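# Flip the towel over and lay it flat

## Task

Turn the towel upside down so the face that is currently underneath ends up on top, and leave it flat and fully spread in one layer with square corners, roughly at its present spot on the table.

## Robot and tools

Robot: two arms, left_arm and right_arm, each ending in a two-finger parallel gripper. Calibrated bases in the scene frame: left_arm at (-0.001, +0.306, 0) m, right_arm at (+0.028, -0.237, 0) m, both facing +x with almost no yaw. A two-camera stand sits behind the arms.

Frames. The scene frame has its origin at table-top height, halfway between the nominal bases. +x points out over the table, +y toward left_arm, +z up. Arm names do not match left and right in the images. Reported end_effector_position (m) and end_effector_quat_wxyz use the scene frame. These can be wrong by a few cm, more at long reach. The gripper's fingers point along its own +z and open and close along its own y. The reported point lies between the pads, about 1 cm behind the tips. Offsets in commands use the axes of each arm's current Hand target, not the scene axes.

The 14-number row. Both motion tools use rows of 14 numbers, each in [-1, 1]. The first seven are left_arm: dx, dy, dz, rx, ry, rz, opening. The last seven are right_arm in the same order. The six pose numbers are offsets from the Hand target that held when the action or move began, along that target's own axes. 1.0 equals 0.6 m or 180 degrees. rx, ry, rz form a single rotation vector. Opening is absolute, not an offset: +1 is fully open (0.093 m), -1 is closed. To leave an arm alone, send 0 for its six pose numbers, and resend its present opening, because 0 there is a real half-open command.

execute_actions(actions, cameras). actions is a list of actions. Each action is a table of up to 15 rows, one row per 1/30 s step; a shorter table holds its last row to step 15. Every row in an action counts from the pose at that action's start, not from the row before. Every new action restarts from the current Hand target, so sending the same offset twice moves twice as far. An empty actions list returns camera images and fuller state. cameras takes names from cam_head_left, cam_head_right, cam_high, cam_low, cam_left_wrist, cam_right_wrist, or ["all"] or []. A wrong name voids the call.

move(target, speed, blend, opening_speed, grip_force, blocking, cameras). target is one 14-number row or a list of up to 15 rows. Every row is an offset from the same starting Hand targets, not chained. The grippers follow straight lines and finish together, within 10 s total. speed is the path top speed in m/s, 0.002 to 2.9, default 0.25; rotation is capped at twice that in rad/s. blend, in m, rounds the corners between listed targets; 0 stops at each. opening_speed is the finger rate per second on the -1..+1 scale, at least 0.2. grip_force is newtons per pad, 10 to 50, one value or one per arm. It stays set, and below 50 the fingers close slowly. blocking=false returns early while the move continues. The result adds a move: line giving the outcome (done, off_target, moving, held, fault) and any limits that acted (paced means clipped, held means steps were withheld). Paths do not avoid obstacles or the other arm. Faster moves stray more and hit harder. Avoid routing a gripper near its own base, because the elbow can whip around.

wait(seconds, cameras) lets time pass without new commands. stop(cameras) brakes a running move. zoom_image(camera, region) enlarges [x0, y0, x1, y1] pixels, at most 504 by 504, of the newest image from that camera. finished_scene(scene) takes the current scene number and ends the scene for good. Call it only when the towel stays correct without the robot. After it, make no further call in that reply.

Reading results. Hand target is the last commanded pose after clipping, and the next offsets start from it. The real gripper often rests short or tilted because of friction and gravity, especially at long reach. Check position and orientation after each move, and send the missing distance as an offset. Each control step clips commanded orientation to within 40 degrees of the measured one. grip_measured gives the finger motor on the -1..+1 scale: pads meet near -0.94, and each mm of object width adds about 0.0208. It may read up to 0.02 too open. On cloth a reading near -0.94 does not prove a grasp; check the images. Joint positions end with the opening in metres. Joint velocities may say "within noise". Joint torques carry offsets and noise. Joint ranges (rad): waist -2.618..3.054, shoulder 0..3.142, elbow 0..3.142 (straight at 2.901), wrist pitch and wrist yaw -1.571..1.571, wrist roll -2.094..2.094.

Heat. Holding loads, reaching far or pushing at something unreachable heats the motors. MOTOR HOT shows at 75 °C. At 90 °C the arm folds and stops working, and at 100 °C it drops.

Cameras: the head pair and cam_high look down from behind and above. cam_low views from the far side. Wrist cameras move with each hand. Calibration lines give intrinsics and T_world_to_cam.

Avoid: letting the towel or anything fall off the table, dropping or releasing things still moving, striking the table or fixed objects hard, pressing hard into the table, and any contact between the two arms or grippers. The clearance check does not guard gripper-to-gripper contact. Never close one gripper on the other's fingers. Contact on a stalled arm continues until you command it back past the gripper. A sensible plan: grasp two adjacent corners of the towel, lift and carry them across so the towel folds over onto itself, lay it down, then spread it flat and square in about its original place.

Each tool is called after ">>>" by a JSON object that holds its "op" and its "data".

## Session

>>> {"op": "execute_actions", "data": {"actions": [], "cameras": ["cam_high", "cam_head_left"]}}

>>> {"op": "zoom_image", "data": {"camera": "cam_high", "region": [80, 240, 360, 380]}}

Scene clock: 0.00 s.
left_arm: end_effector_position=(+0.3824, +0.3605, +0.1017) grip_measured=+1.000 end_effector_quat_wxyz=(+0.571, -0.120, +0.807, +0.097) | right_arm: end_effector_position=(+0.4072, -0.2775, +0.0936) grip_measured=+1.000 end_effector_quat_wxyz=(+0.591, +0.147, +0.793, -0.004)
Joint positions: left_arm=[0.025 1.502 0.382 0.77 -0.276 -0.078 0.093] | right_arm=[-0.042 1.541 0.313 0.918 0.138 0.221 0.093]
Joint velocities: within noise
Joint torques (N m): no reading
Motor temperatures (°C): left_arm=[28 38 37 29 23 26 27] | right_arm=[27 36 40 30 24 25 27]
Heat: left arm: 38 °C; right arm: 40 °C.
Hand target: left_arm +0.3854, +0.3607, +0.1085; +0.579, -0.121, +0.800, +0.096 | right_arm +0.4116, -0.2778, +0.1045; +0.605, +0.147, +0.782, -0.002
Tool commands: left_gripper/opening=+1.0 right_gripper/opening=+1.0
Images, in order (width x height): cam_head_left 504x504, cam_high 504x504.

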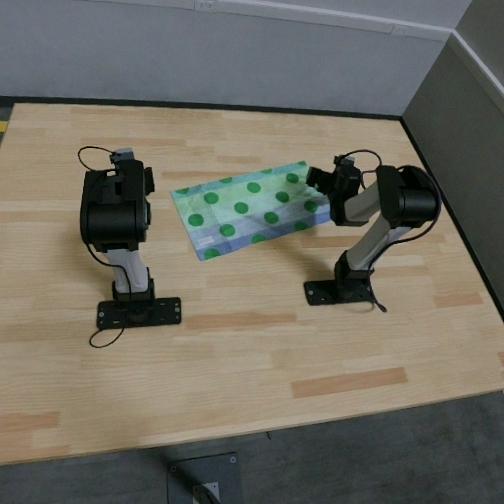

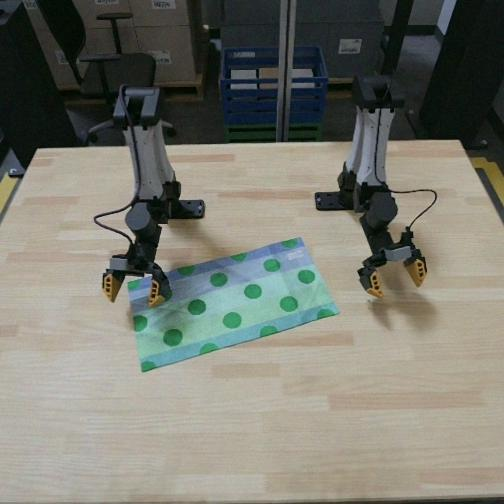

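Scaled by 1.800 from the camera's image (finer frame: 720x720).

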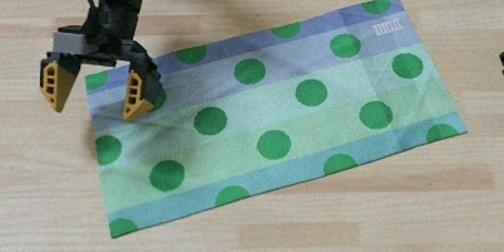

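>>> {"op": "zoom_image", "data": {"camera": "cam_high", "region": [80, 220, 360, 340]}}

Scaled by 1.800 from the camera's image (finer frame: 720x720).

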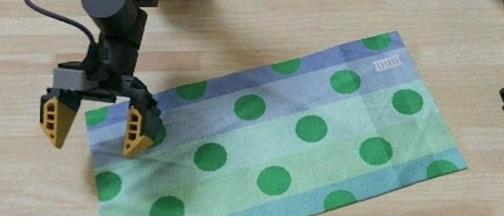

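>>> {"op": "move", "data": {"target": [0.2135,-0.1988,-0.4568,0.2589,0.0033,0.5729,0.1,0.1062,-0.1410,-0.2233,0.1005,0.2344,0.3417,0.1], "speed": 0.6, "opening_speed": 2.0, "cameras": ["cam_high", "cam_left_wrist", "cam_right_wrist"]}}

>>> {"op": "zoom_image", "data": {"camera": "cam_high", "region": [80, 200, 360, 340]}}

Scene clock: 29.93 s.
left_arm: end_effector_position=(+0.1345, +0.1601, +0.0620) grip_measured=+0.102 end_effector_quat_wxyz=(+0.277, +0.746, +0.565, +0.217) | right_arm: end_effector_position=(+0.2431, -0.3145, +0.0533) grip_measured=+0.103 end_effector_quat_wxyz=(+0.174, +0.603, +0.744, +0.230)
Joint positions: left_arm=[-1.334 0.854 0.392 -0.718 -0.62 0.635 0.05] | right_arm=[-0.673 1.073 0.496 -0.612 -0.455 0.775 0.05]
Joint torques (N m): left_arm=[-0.47 -0.34 7.95 0.89 -0.53 -0.09] | right_arm=[-0.87 -1.77 9.78 1.09 -0.41 -0.11]
Motor temperatures (°C): left_arm=[28 37 40 33 23 26 26] | right_arm=[27 37 41 36 24 25 27]
Heat: left arm: 40 °C; right arm: 41 °C.
Hand target: left_arm +0.1356, +0.1560, +0.0702; +0.284, +0.741, +0.568, +0.218 | right_arm +0.2509, -0.3199, +0.0651; +0.187, +0.594, +0.746, +0.235
Off the commanded pose: left_arm 0.009 m, 1 deg | right_arm 0.015 m, 2 deg.
move: off_target (right_arm)
cam_left_wrist: T_world_to_cam=[[-0.72157, 0.21644, -0.65764, 0.1049], [-0.00958, 0.94666, 0.32208, -0.12915], [0.69227, 0.2387, -0.68101, -0.00085]] pos_world=[0.07504, 0.09976, 0.11001]
cam_right_wrist: T_world_to_cam=[[-0.81049, -0.17285, -0.55966, 0.17377], [-0.43151, 0.82231, 0.37094, 0.38174], [0.3961, 0.54215, -0.74107, 0.19548]] pos_world=[0.22814, -0.38985, 0.10051]

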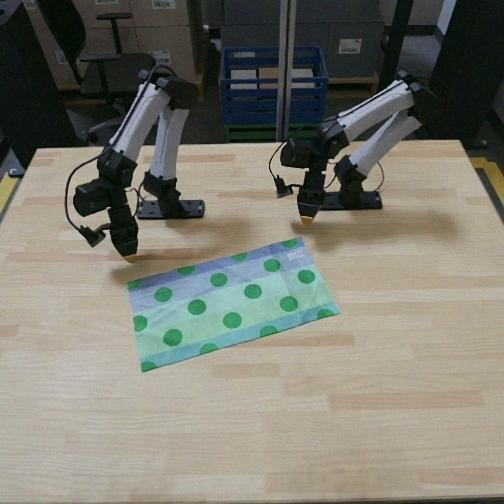

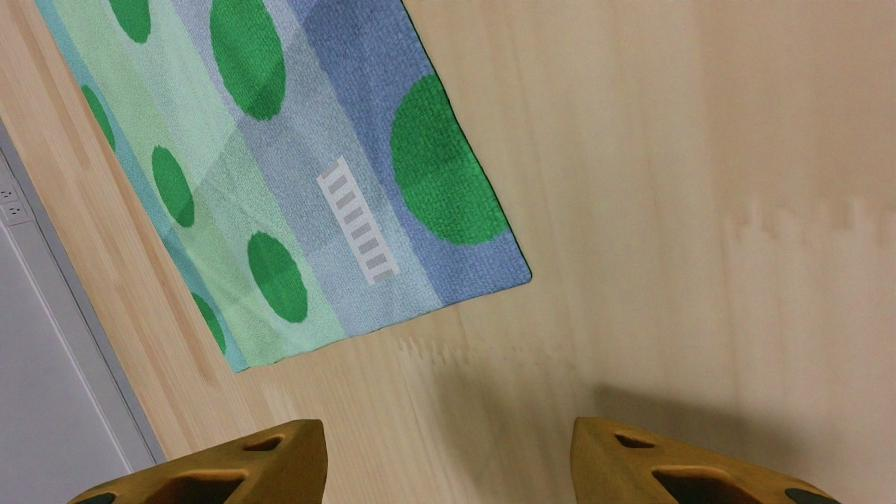

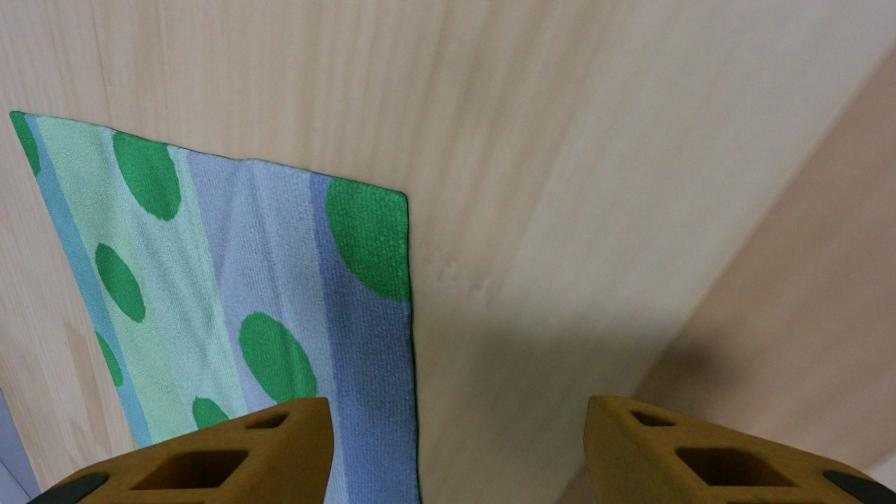

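Scaled by 1.800 from the camera's image (finer frame: 720x720).

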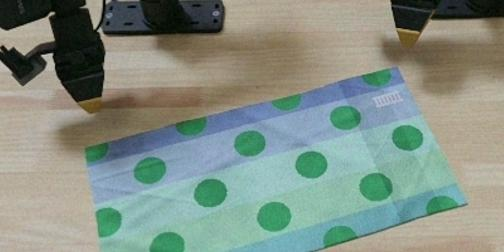

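>>> {"op": "move", "data": {"target": [[-0.0068,-0.0563,0.0573,0,0,0,0.1,-0.0018,-0.0089,0.0835,0,0,0,0.1],[-0.0069,0.0204,0.1265,0,0,0,-1,-0.0005,0.0825,0.1475,0,0,0,-1]], "speed": [0.12, 0.15], "blend": [0.005, 0], "opening_speed": 2.0, "cameras": ["cam_high", "cam_left_wrist", "cam_right_wrist"]}}

>>> {"op": "zoom_image", "data": {"camera": "cam_high", "region": [80, 200, 360, 340]}}

Scene clock: 41.43 s.
left_arm: end_effector_position=(+0.1915, +0.1362, +0.0247) grip_measured=-0.991 end_effector_quat_wxyz=(+0.283, +0.741, +0.567, +0.221) | right_arm: end_effector_position=(+0.3340, -0.2974, +0.0207) grip_measured=-0.977 end_effector_quat_wxyz=(+0.176, +0.595, +0.748, +0.237)
Joint positions: left_arm=[-1.036 1.171 0.32 -0.151 -0.492 0.945 0] | right_arm=[-0.374 1.468 0.584 -0.185 -0.343 1.054 0]
Joint torques (N m): left_arm=[0.68 -1.81 4.63 1.37 -0.24 0.11] | right_arm=[0.24 -4.19 5.96 1.73 -0.02 0.11]
Heat: left arm: 41 °C; right arm: 43 °C.
Hand target: left_arm +0.1923, +0.1365, +0.0219; +0.284, +0.741, +0.568, +0.218 | right_arm +0.3399, -0.2998, +0.0210; +0.187, +0.594, +0.746, +0.235
Off the commanded pose: left_arm 0.003 m, 0 deg | right_arm 0.006 m, 1 deg.
move: done; target 2's new opening was sent with left_arm's hand 0.014 m and 4 deg from that target
cam_left_wrist: T_world_to_cam=[[-0.71422, 0.20571, -0.66901, 0.12698], [-0.0204, 0.94931, 0.31367, -0.09205], [0.69962, 0.23767, -0.67382, -0.06147]] pos_world=[0.13182, 0.07588, 0.0724]
cam_right_wrist: T_world_to_cam=[[-0.80009, -0.18577, -0.57039, 0.22513], [-0.45111, 0.81308, 0.36797, 0.42281], [0.39541, 0.55172, -0.73434, 0.12897]] pos_world=[0.31986, -0.37311, 0.06754]

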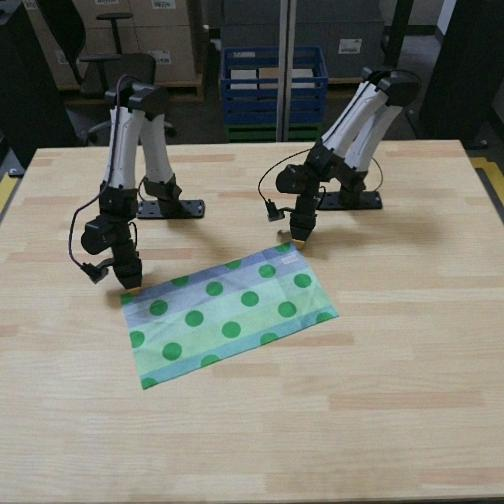

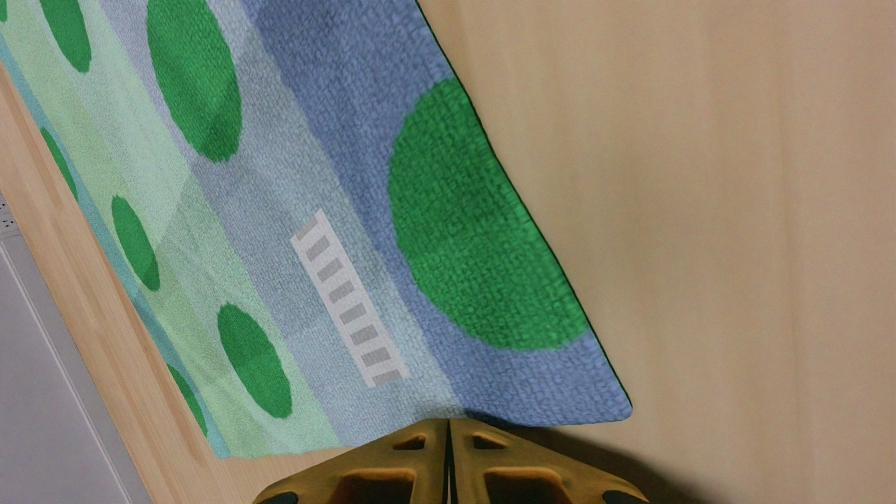

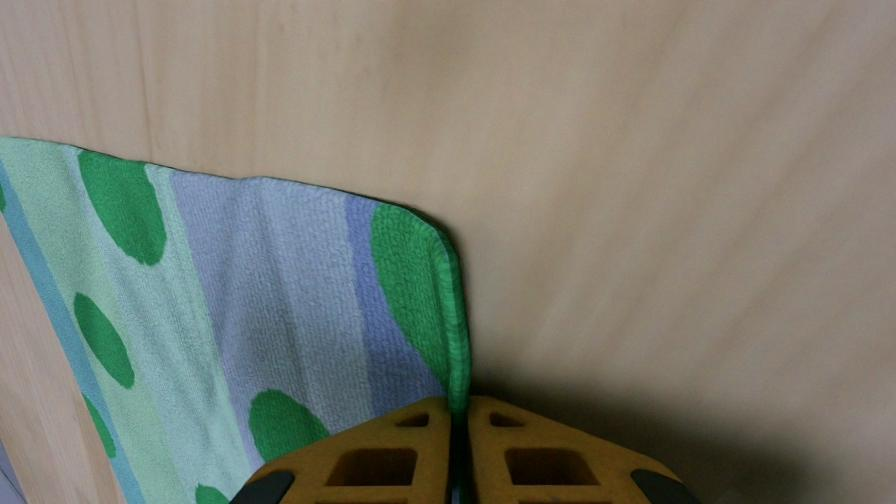

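Scaled by 1.800 from the camera's image (finer frame: 720x720).

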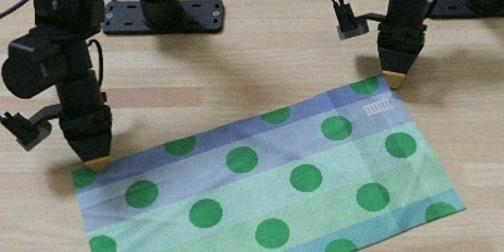

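>>> {"op": "move", "data": {"target": [[0,0.0446,-0.0495,0,0,0,0.1,0,0,0,0,0,0,-1],[-0.0285,-0.0037,-0.0930,0,0,0,0.1,0,0,0,0,0,0,-1],[-0.0285,-0.0483,-0.0435,0,0,0,0.1,0,0,0,0,0,0,-1],[-0.0285,0.0285,0.0257,0,0,0,-1,0,0,0,0,0,0,-1]], "speed": [0.25, 0.25, 0.12, 0.15], "blend": [0.01, 0.01, 0.005, 0], "opening_speed": 2.0, "cameras": ["cam_high", "cam_left_wrist"]}}

>>> {"op": "zoom_image", "data": {"camera": "cam_high", "region": [80, 200, 360, 340]}}

Scene clock: 50.03 s.
left_arm: end_effector_position=(+0.2085, +0.1155, +0.0232) grip_measured=-0.987 end_effector_quat_wxyz=(+0.280, +0.741, +0.569, +0.221) | right_arm: end_effector_position=(+0.3344, -0.2975, +0.0209) grip_measured=-0.977 end_effector_quat_wxyz=(+0.177, +0.594, +0.748, +0.237)
Joint positions: left_arm=[-1.015 1.321 0.402 -0.079 -0.482 0.96 0] | right_arm=[-0.374 1.468 0.584 -0.184 -0.343 1.054 0]
Joint torques (N m): left_arm=[0.53 -2.71 4.89 1.41 -0.2 0.12] | right_arm=[0.21 -4.19 5.96 1.74 -0.02 0.11]
Heat: left arm: 41 °C; right arm: 43 °C.
Hand target: left_arm +0.2100, +0.1141, +0.0217; +0.284, +0.741, +0.568, +0.218 | right_arm +0.3399, -0.2998, +0.0210; +0.187, +0.594, +0.746, +0.235
Off the commanded pose: left_arm 0.003 m, 1 deg | right_arm 0.006 m, 1 deg.
move: done; target 4's new opening was sent with left_arm's hand 0.011 m and 3 deg from that target
cam_left_wrist: T_world_to_cam=[[-0.71735, 0.20509, -0.66584, 0.14302], [-0.02262, 0.94833, 0.31647, -0.071], [0.69634, 0.24208, -0.67565, -0.06927]] pos_world=[0.14922, 0.05477, 0.0709]

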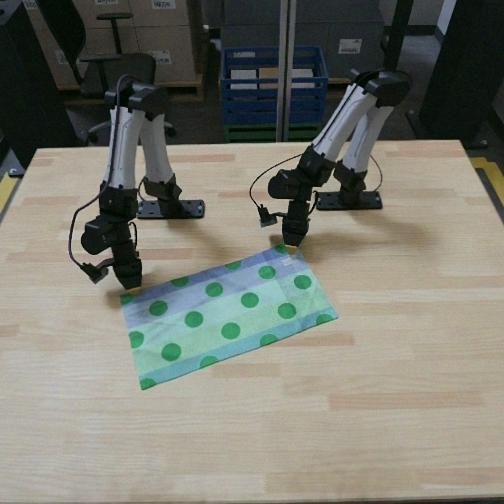

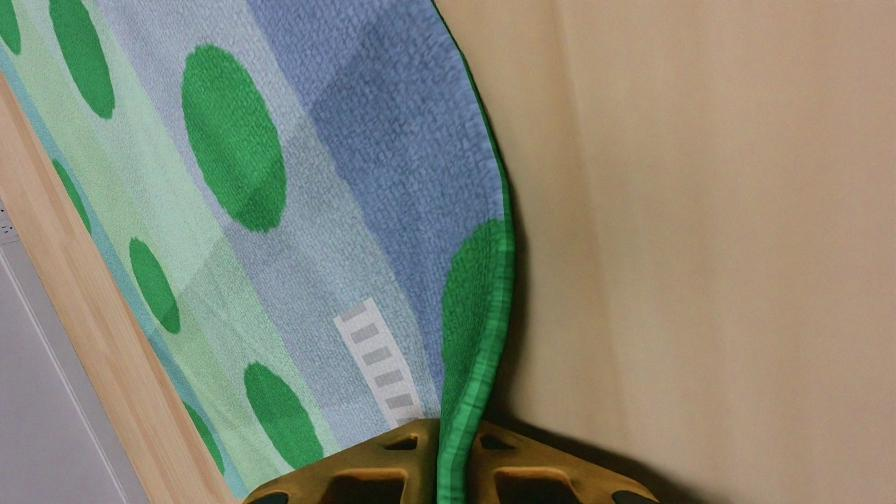

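Scaled by 1.800 from the camera's image (finer frame: 720x720).

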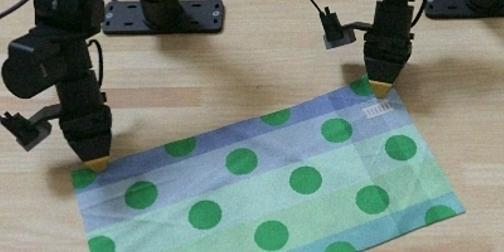

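>>> {"op": "move", "data": {"target": [[0,0.2797,-0.3106,0.0444,0,0,-1,0,0.2462,-0.3516,-0.0167,0,0,-1],[-0.0558,0.1825,-0.3980,0.0444,0,0,-1,0.0165,0.1234,-0.4375,-0.0167,0,0,-1]], "speed": [0.3, 0.15], "blend": [0.02, 0]}}

>>> {"op": "wait", "data": {"seconds": 2.5, "cameras": ["cam_high"]}}

>>> {"op": "zoom_image", "data": {"camera": "cam_high", "region": [80, 150, 360, 290]}}

Scene clock: 58.53 s.
left_arm: end_effector_position=(+0.1252, +0.1014, +0.2669) grip_measured=-0.987 end_effector_quat_wxyz=(+0.229, +0.763, +0.579, +0.174) | right_arm: end_effector_position=(+0.2504, -0.3102, +0.2806) grip_measured=-0.977 end_effector_quat_wxyz=(+0.204, +0.592, +0.738, +0.252)
Joint positions: left_arm=[-1.366 1.251 1.481 -1.509 -0.511 0.552 0] | right_arm=[-0.662 1.119 1.416 -1.409 -0.491 0.804 0]
Joint torques (N m): left_arm=[-0.5 -2.41 7.23 0.64 -0.54 -0.11] | right_arm=[-1.02 -2.48 5.09 1.36 -0.4 -0.13]
Heat: left arm: 41 °C; right arm: 43 °C.
Hand target: left_arm +0.1258, +0.1020, +0.2726; +0.232, +0.759, +0.582, +0.178 | right_arm +0.2501, -0.3103, +0.2786; +0.203, +0.589, +0.740, +0.255
Off the commanded pose: left_arm 0.006 m, 1 deg | right_arm 0.002 m, 1 deg.
move: done

Scene clock: 61.03 s.
left_arm: end_effector_position=(+0.1253, +0.1015, +0.2669) grip_measured=-0.987 end_effector_quat_wxyz=(+0.228, +0.763, +0.580, +0.174) | right_arm: end_effector_position=(+0.2503, -0.3101, +0.2806) grip_measured=-0.977 end_effector_quat_wxyz=(+0.203, +0.592, +0.738, +0.252)
Joint positions: left_arm=[-1.366 1.251 1.481 -1.509 -0.511 0.551 0] | right_arm=[-0.662 1.119 1.416 -1.41 -0.492 0.804 0]
Joint torques (N m): left_arm=[-0.44 -2.45 7.25 0.63 -0.53 -0.05] | right_arm=[-1.03 -2.45 5.09 1.36 -0.41 -0.12]
Heat: left arm: 41 °C; right arm: 43 °C.
Hand target: left_arm +0.1258, +0.1020, +0.2726; +0.232, +0.759, +0.582, +0.178 | right_arm +0.2501, -0.3103, +0.2786; +0.203, +0.589, +0.740, +0.255
Tool commands: left_gripper/opening=-1.0 right_gripper/opening=-1.0
Off the commanded pose: left_arm 0.006 m, 1 deg | right_arm 0.002 m, 1 deg.
wait: 2.50 s; at rest by 0.17 s

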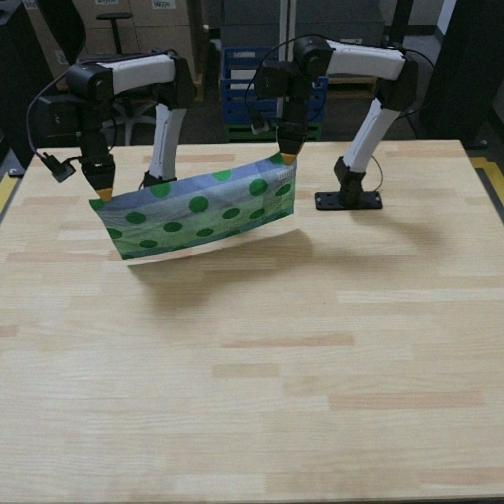

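Scaled by 1.800 from the camera's image (finer frame: 720x720).

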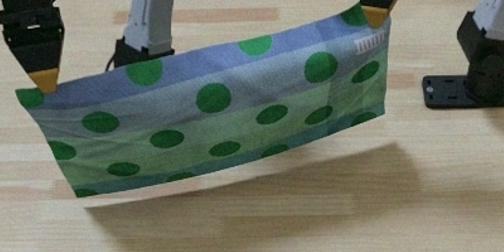

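>>> {"op": "move", "data": {"target": [0,-0.0308,0.0456,0,0,0,-1,0,0,0,0,0,0,-1], "speed": 0.07}}

>>> {"op": "wait", "data": {"seconds": 2, "cameras": ["cam_high"]}}

>>> {"op": "zoom_image", "data": {"camera": "cam_high", "region": [80, 150, 360, 290]}}

Scene clock: 81.57 s.
left_arm: end_effector_position=(+0.1253, +0.1019, +0.2368) grip_measured=-0.987 end_effector_quat_wxyz=(+0.219, +0.765, +0.579, +0.178) | right_arm: end_effector_position=(+0.2495, -0.3088, +0.2802) grip_measured=-0.977 end_effector_quat_wxyz=(+0.200, +0.592, +0.738, +0.253)
Joint positions: left_arm=[-1.366 1.222 1.338 -1.417 -0.512 0.549 0] | right_arm=[-0.662 1.119 1.416 -1.416 -0.495 0.804 0]
Joint torques (N m): left_arm=[-0.49 -4.12 5.29 0.9 -0.54 -0.04] | right_arm=[-1.03 -2.43 5.08 1.41 -0.37 -0.12]
Heat: left arm: 43 °C; right arm: 43 °C.
Hand target: left_arm +0.1258, +0.1020, +0.2396; +0.232, +0.759, +0.582, +0.178 | right_arm +0.2501, -0.3103, +0.2786; +0.203, +0.589, +0.740, +0.255
Off the commanded pose: left_arm 0.003 m, 2 deg | right_arm 0.002 m, 1 deg.
move: done

Scene clock: 83.57 s.
left_arm: end_effector_position=(+0.1253, +0.1019, +0.2368) grip_measured=-0.987 end_effector_quat_wxyz=(+0.220, +0.765, +0.579, +0.178) | right_arm: end_effector_position=(+0.2495, -0.3088, +0.2802) grip_measured=-0.977 end_effector_quat_wxyz=(+0.200, +0.592, +0.738, +0.253)
Joint positions: left_arm=[-1.366 1.222 1.338 -1.416 -0.512 0.549 0] | right_arm=[-0.662 1.119 1.416 -1.416 -0.495 0.804 0]
Joint torques (N m): left_arm=[-0.47 -4.22 5.01 0.9 -0.53 -0.04] | right_arm=[-1.05 -2.47 5.09 1.41 -0.37 -0.12]
Heat: left arm: 42 °C; right arm: 43 °C.
Hand target: left_arm +0.1258, +0.1020, +0.2397; +0.232, +0.759, +0.582, +0.178 | right_arm +0.2501, -0.3103, +0.2786; +0.203, +0.589, +0.740, +0.255
Tool commands: left_gripper/opening=-1.0 right_gripper/opening=-1.0
Off the commanded pose: left_arm 0.003 m, 2 deg | right_arm 0.002 m, 1 deg.
wait: 2.00 s; at rest by 0.17 s

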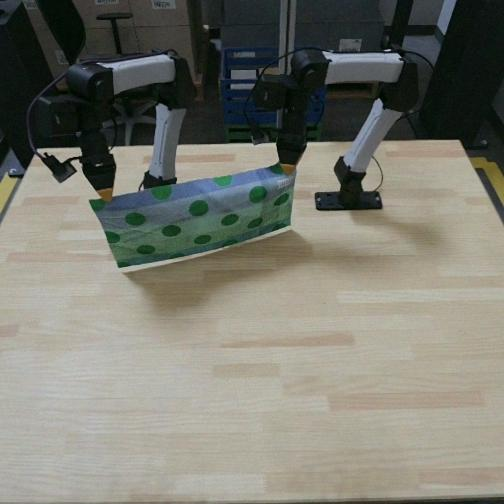

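Scaled by 1.800 from the camera's image (finer frame: 720x720).

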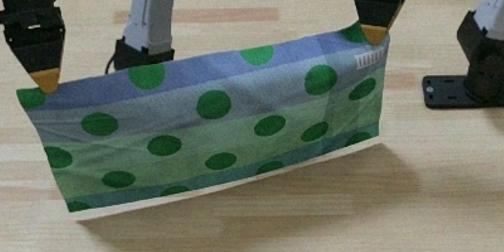

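>>> {"op": "move", "data": {"target": [[0.0641,0.0442,0.1165,0.0444,0,0,-1,0.0016,0.0603,0.1296,0.0389,0,0,-1],[0.1118,0.0814,0.1968,0.0778,0,0,-1,0.0011,0.1137,0.2253,0.0611,0,0,-1],[0.1469,0.0996,0.2695,0.1056,0,0,-1,0.0005,0.1486,0.3160,0.0778,0,0,-1],[0.1731,0.1062,0.3342,0.1333,0,0,-1,-0.0005,0.1644,0.3906,0.0944,0,0,-1],[0.1907,0.1042,0.3872,0.1556,0,0,-1,0,0.1697,0.4689,0.1056,0,0,-1],[0.1998,0.0934,0.4291,0.1722,0,0,-1,-0.0012,0.1608,0.5402,0.1167,0,0,-1],[0.2042,0.0768,0.4662,0.1889,0,0,-1,-0.0011,0.1286,0.5988,0.1222,0,0,-1],[0.2220,0.0964,0.4876,0.2,0,0,-1,-0.0006,0.1527,0.6289,0.1222,0,0,-1],[0.2220,0.0964,0.4876,0.1869,0.0777,-0.2711,-1,-0.0006,0.1527,0.6289,0.1222,0,0,-1]], "speed": [0.38, 0.35, 0.3, 0.27, 0.22, 0.18, 0.1, 0.08, 0.6], "blend": [0.015, 0.012, 0.015, 0.015, 0.012, 0.008, 0.004, 0.003, 0], "cameras": ["cam_high", "cam_head_left"]}}

>>> {"op": "zoom_image", "data": {"camera": "cam_high", "region": [80, 220, 360, 380]}}

>>> {"op": "zoom_image", "data": {"camera": "cam_head_left", "region": [150, 140, 370, 280]}}

Scene clock: 90.57 s.
left_arm: end_effector_position=(+0.3656, +0.1717, +0.0303) grip_measured=-0.987 end_effector_quat_wxyz=(+0.000, +0.471, +0.882, -0.016) | right_arm: end_effector_position=(+0.5346, -0.2381, +0.0334) grip_measured=-0.977 end_effector_quat_wxyz=(+0.066, +0.612, +0.780, +0.111)
Joint positions: left_arm=[-0.335 2.082 1.556 -1.049 0.032 0.644 0] | right_arm=[-0.032 2.32 1.925 -0.938 -0.1 1.308 0]
Joint torques (N m): left_arm=[0.54 -9.01 5.72 0.17 0.02 0] | right_arm=[-0.14 -11.19 9.89 0.98 0.29 0.18]
Heat: left arm: 42 °C; right arm: 43 °C.
Hand target: left_arm +0.3646, +0.1759, +0.0294; -0.008, +0.462, +0.887, -0.015 | right_arm +0.5470, -0.2422, +0.0378; +0.087, +0.617, +0.775, +0.109
Off the commanded pose: left_arm 0.004 m, 2 deg | right_arm 0.014 m, 2 deg.
move: off_target (right_arm)
Images, in order (width x height): cam_head_left 504x504, cam_high 504x504.

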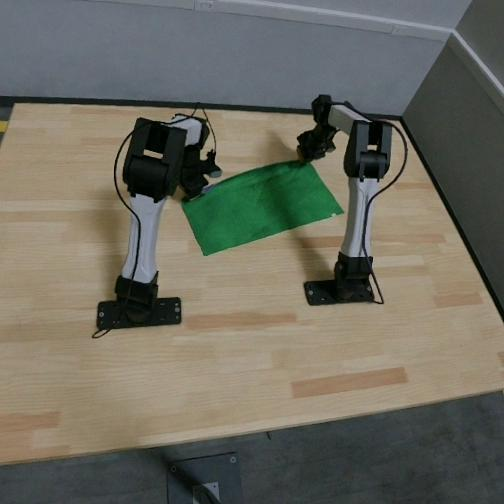

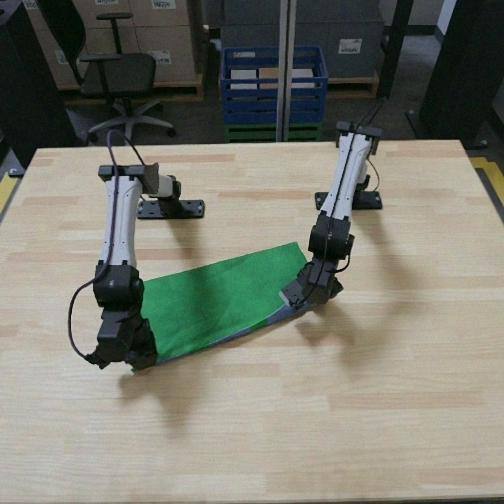

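Scaled by 1.800 from the camera's image (finer frame: 720x720).

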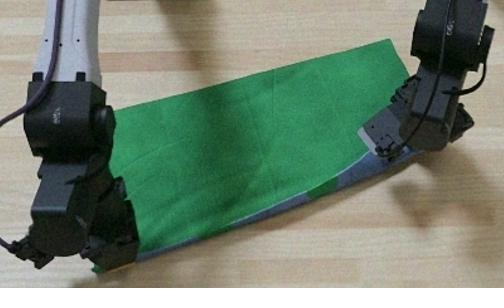

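Scaled by 2.291 from the camera's image (finer frame: 720x720).

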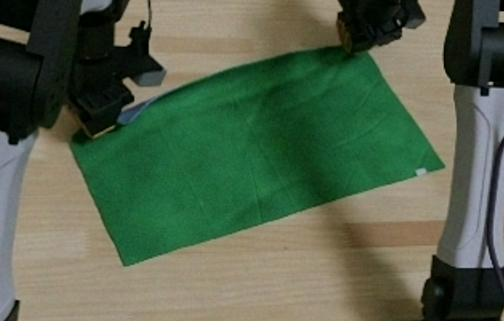

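>>> {"op": "move", "data": {"target": [[0,0,-0.004,0,0,0,0.0,0,0,-0.004,0,0,0,0.0],[0,-0.0058,-0.1666,-0.0667,0,0,0.0,0,0.0459,-0.1602,0,0,0,0.0]], "speed": [0.1,0.2], "opening_speed": 2.0, "cameras": ["cam_high","cam_head_left"]}}

>>> {"op": "zoom_image", "data": {"camera": "cam_high", "region": [80, 220, 360, 380]}}

>>> {"op": "zoom_image", "data": {"camera": "cam_head_left", "region": [150, 140, 370, 280]}}

Scene clock: 104.93 s.
left_arm: end_effector_position=(+0.3620, +0.1772, +0.1172) grip_measured=-0.002 end_effector_quat_wxyz=(+0.027, +0.465, +0.882, +0.072) | right_arm: end_effector_position=(+0.5430, -0.2408, +0.1350) grip_measured=-0.003 end_effector_quat_wxyz=(+0.080, +0.612, +0.779, +0.112)
Joint positions: left_arm=[-0.399 1.942 1.694 -1.255 -0.139 0.573 0.045] | right_arm=[-0.032 2.374 2.421 -1.356 -0.086 1.309 0.045]
Joint torques (N m): left_arm=[-0.46 -10.04 7.36 0.36 -0.2 -0.04] | right_arm=[-0.14 -11.45 9.52 0.82 0.15 0.16]
Heat: left arm: 41 °C; right arm: 44 °C.
Hand target: left_arm +0.3646, +0.1759, +0.1293; +0.040, +0.460, +0.883, +0.077 | right_arm +0.5468, -0.2422, +0.1377; +0.087, +0.616, +0.775, +0.109
Off the commanded pose: left_arm 0.013 m, 2 deg | right_arm 0.005 m, 1 deg.
move: off_target (left_arm)
Images, in order (width x height): cam_head_left 504x504, cam_high 504x504.

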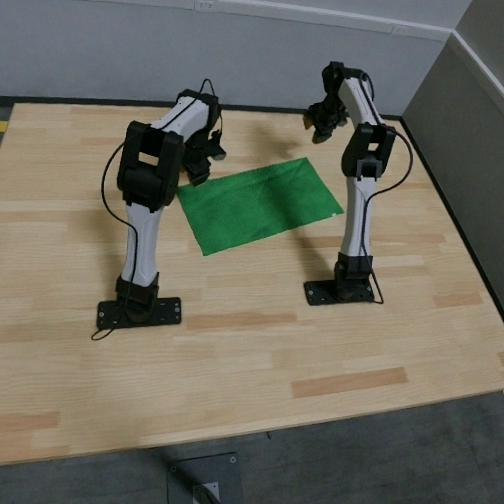

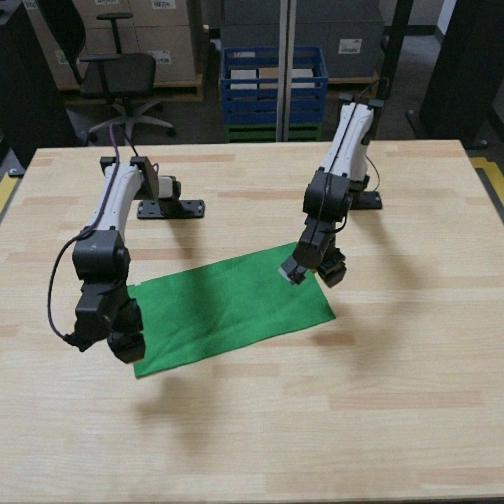

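Scaled by 1.800 from the camera's image (finer frame: 720x720).

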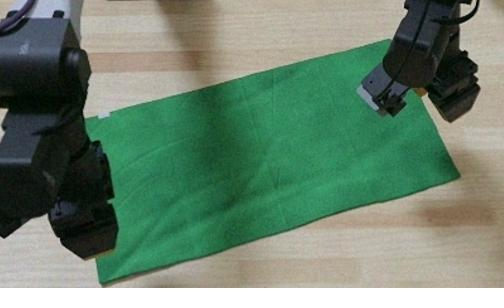

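Scaled by 2.291 from the camera's image (finer frame: 720x720).

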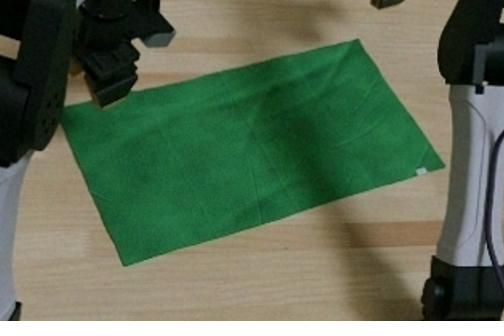

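>>> {"op": "finished_scene", "data": {"scene": 2}}

The scene is finished: the task was done.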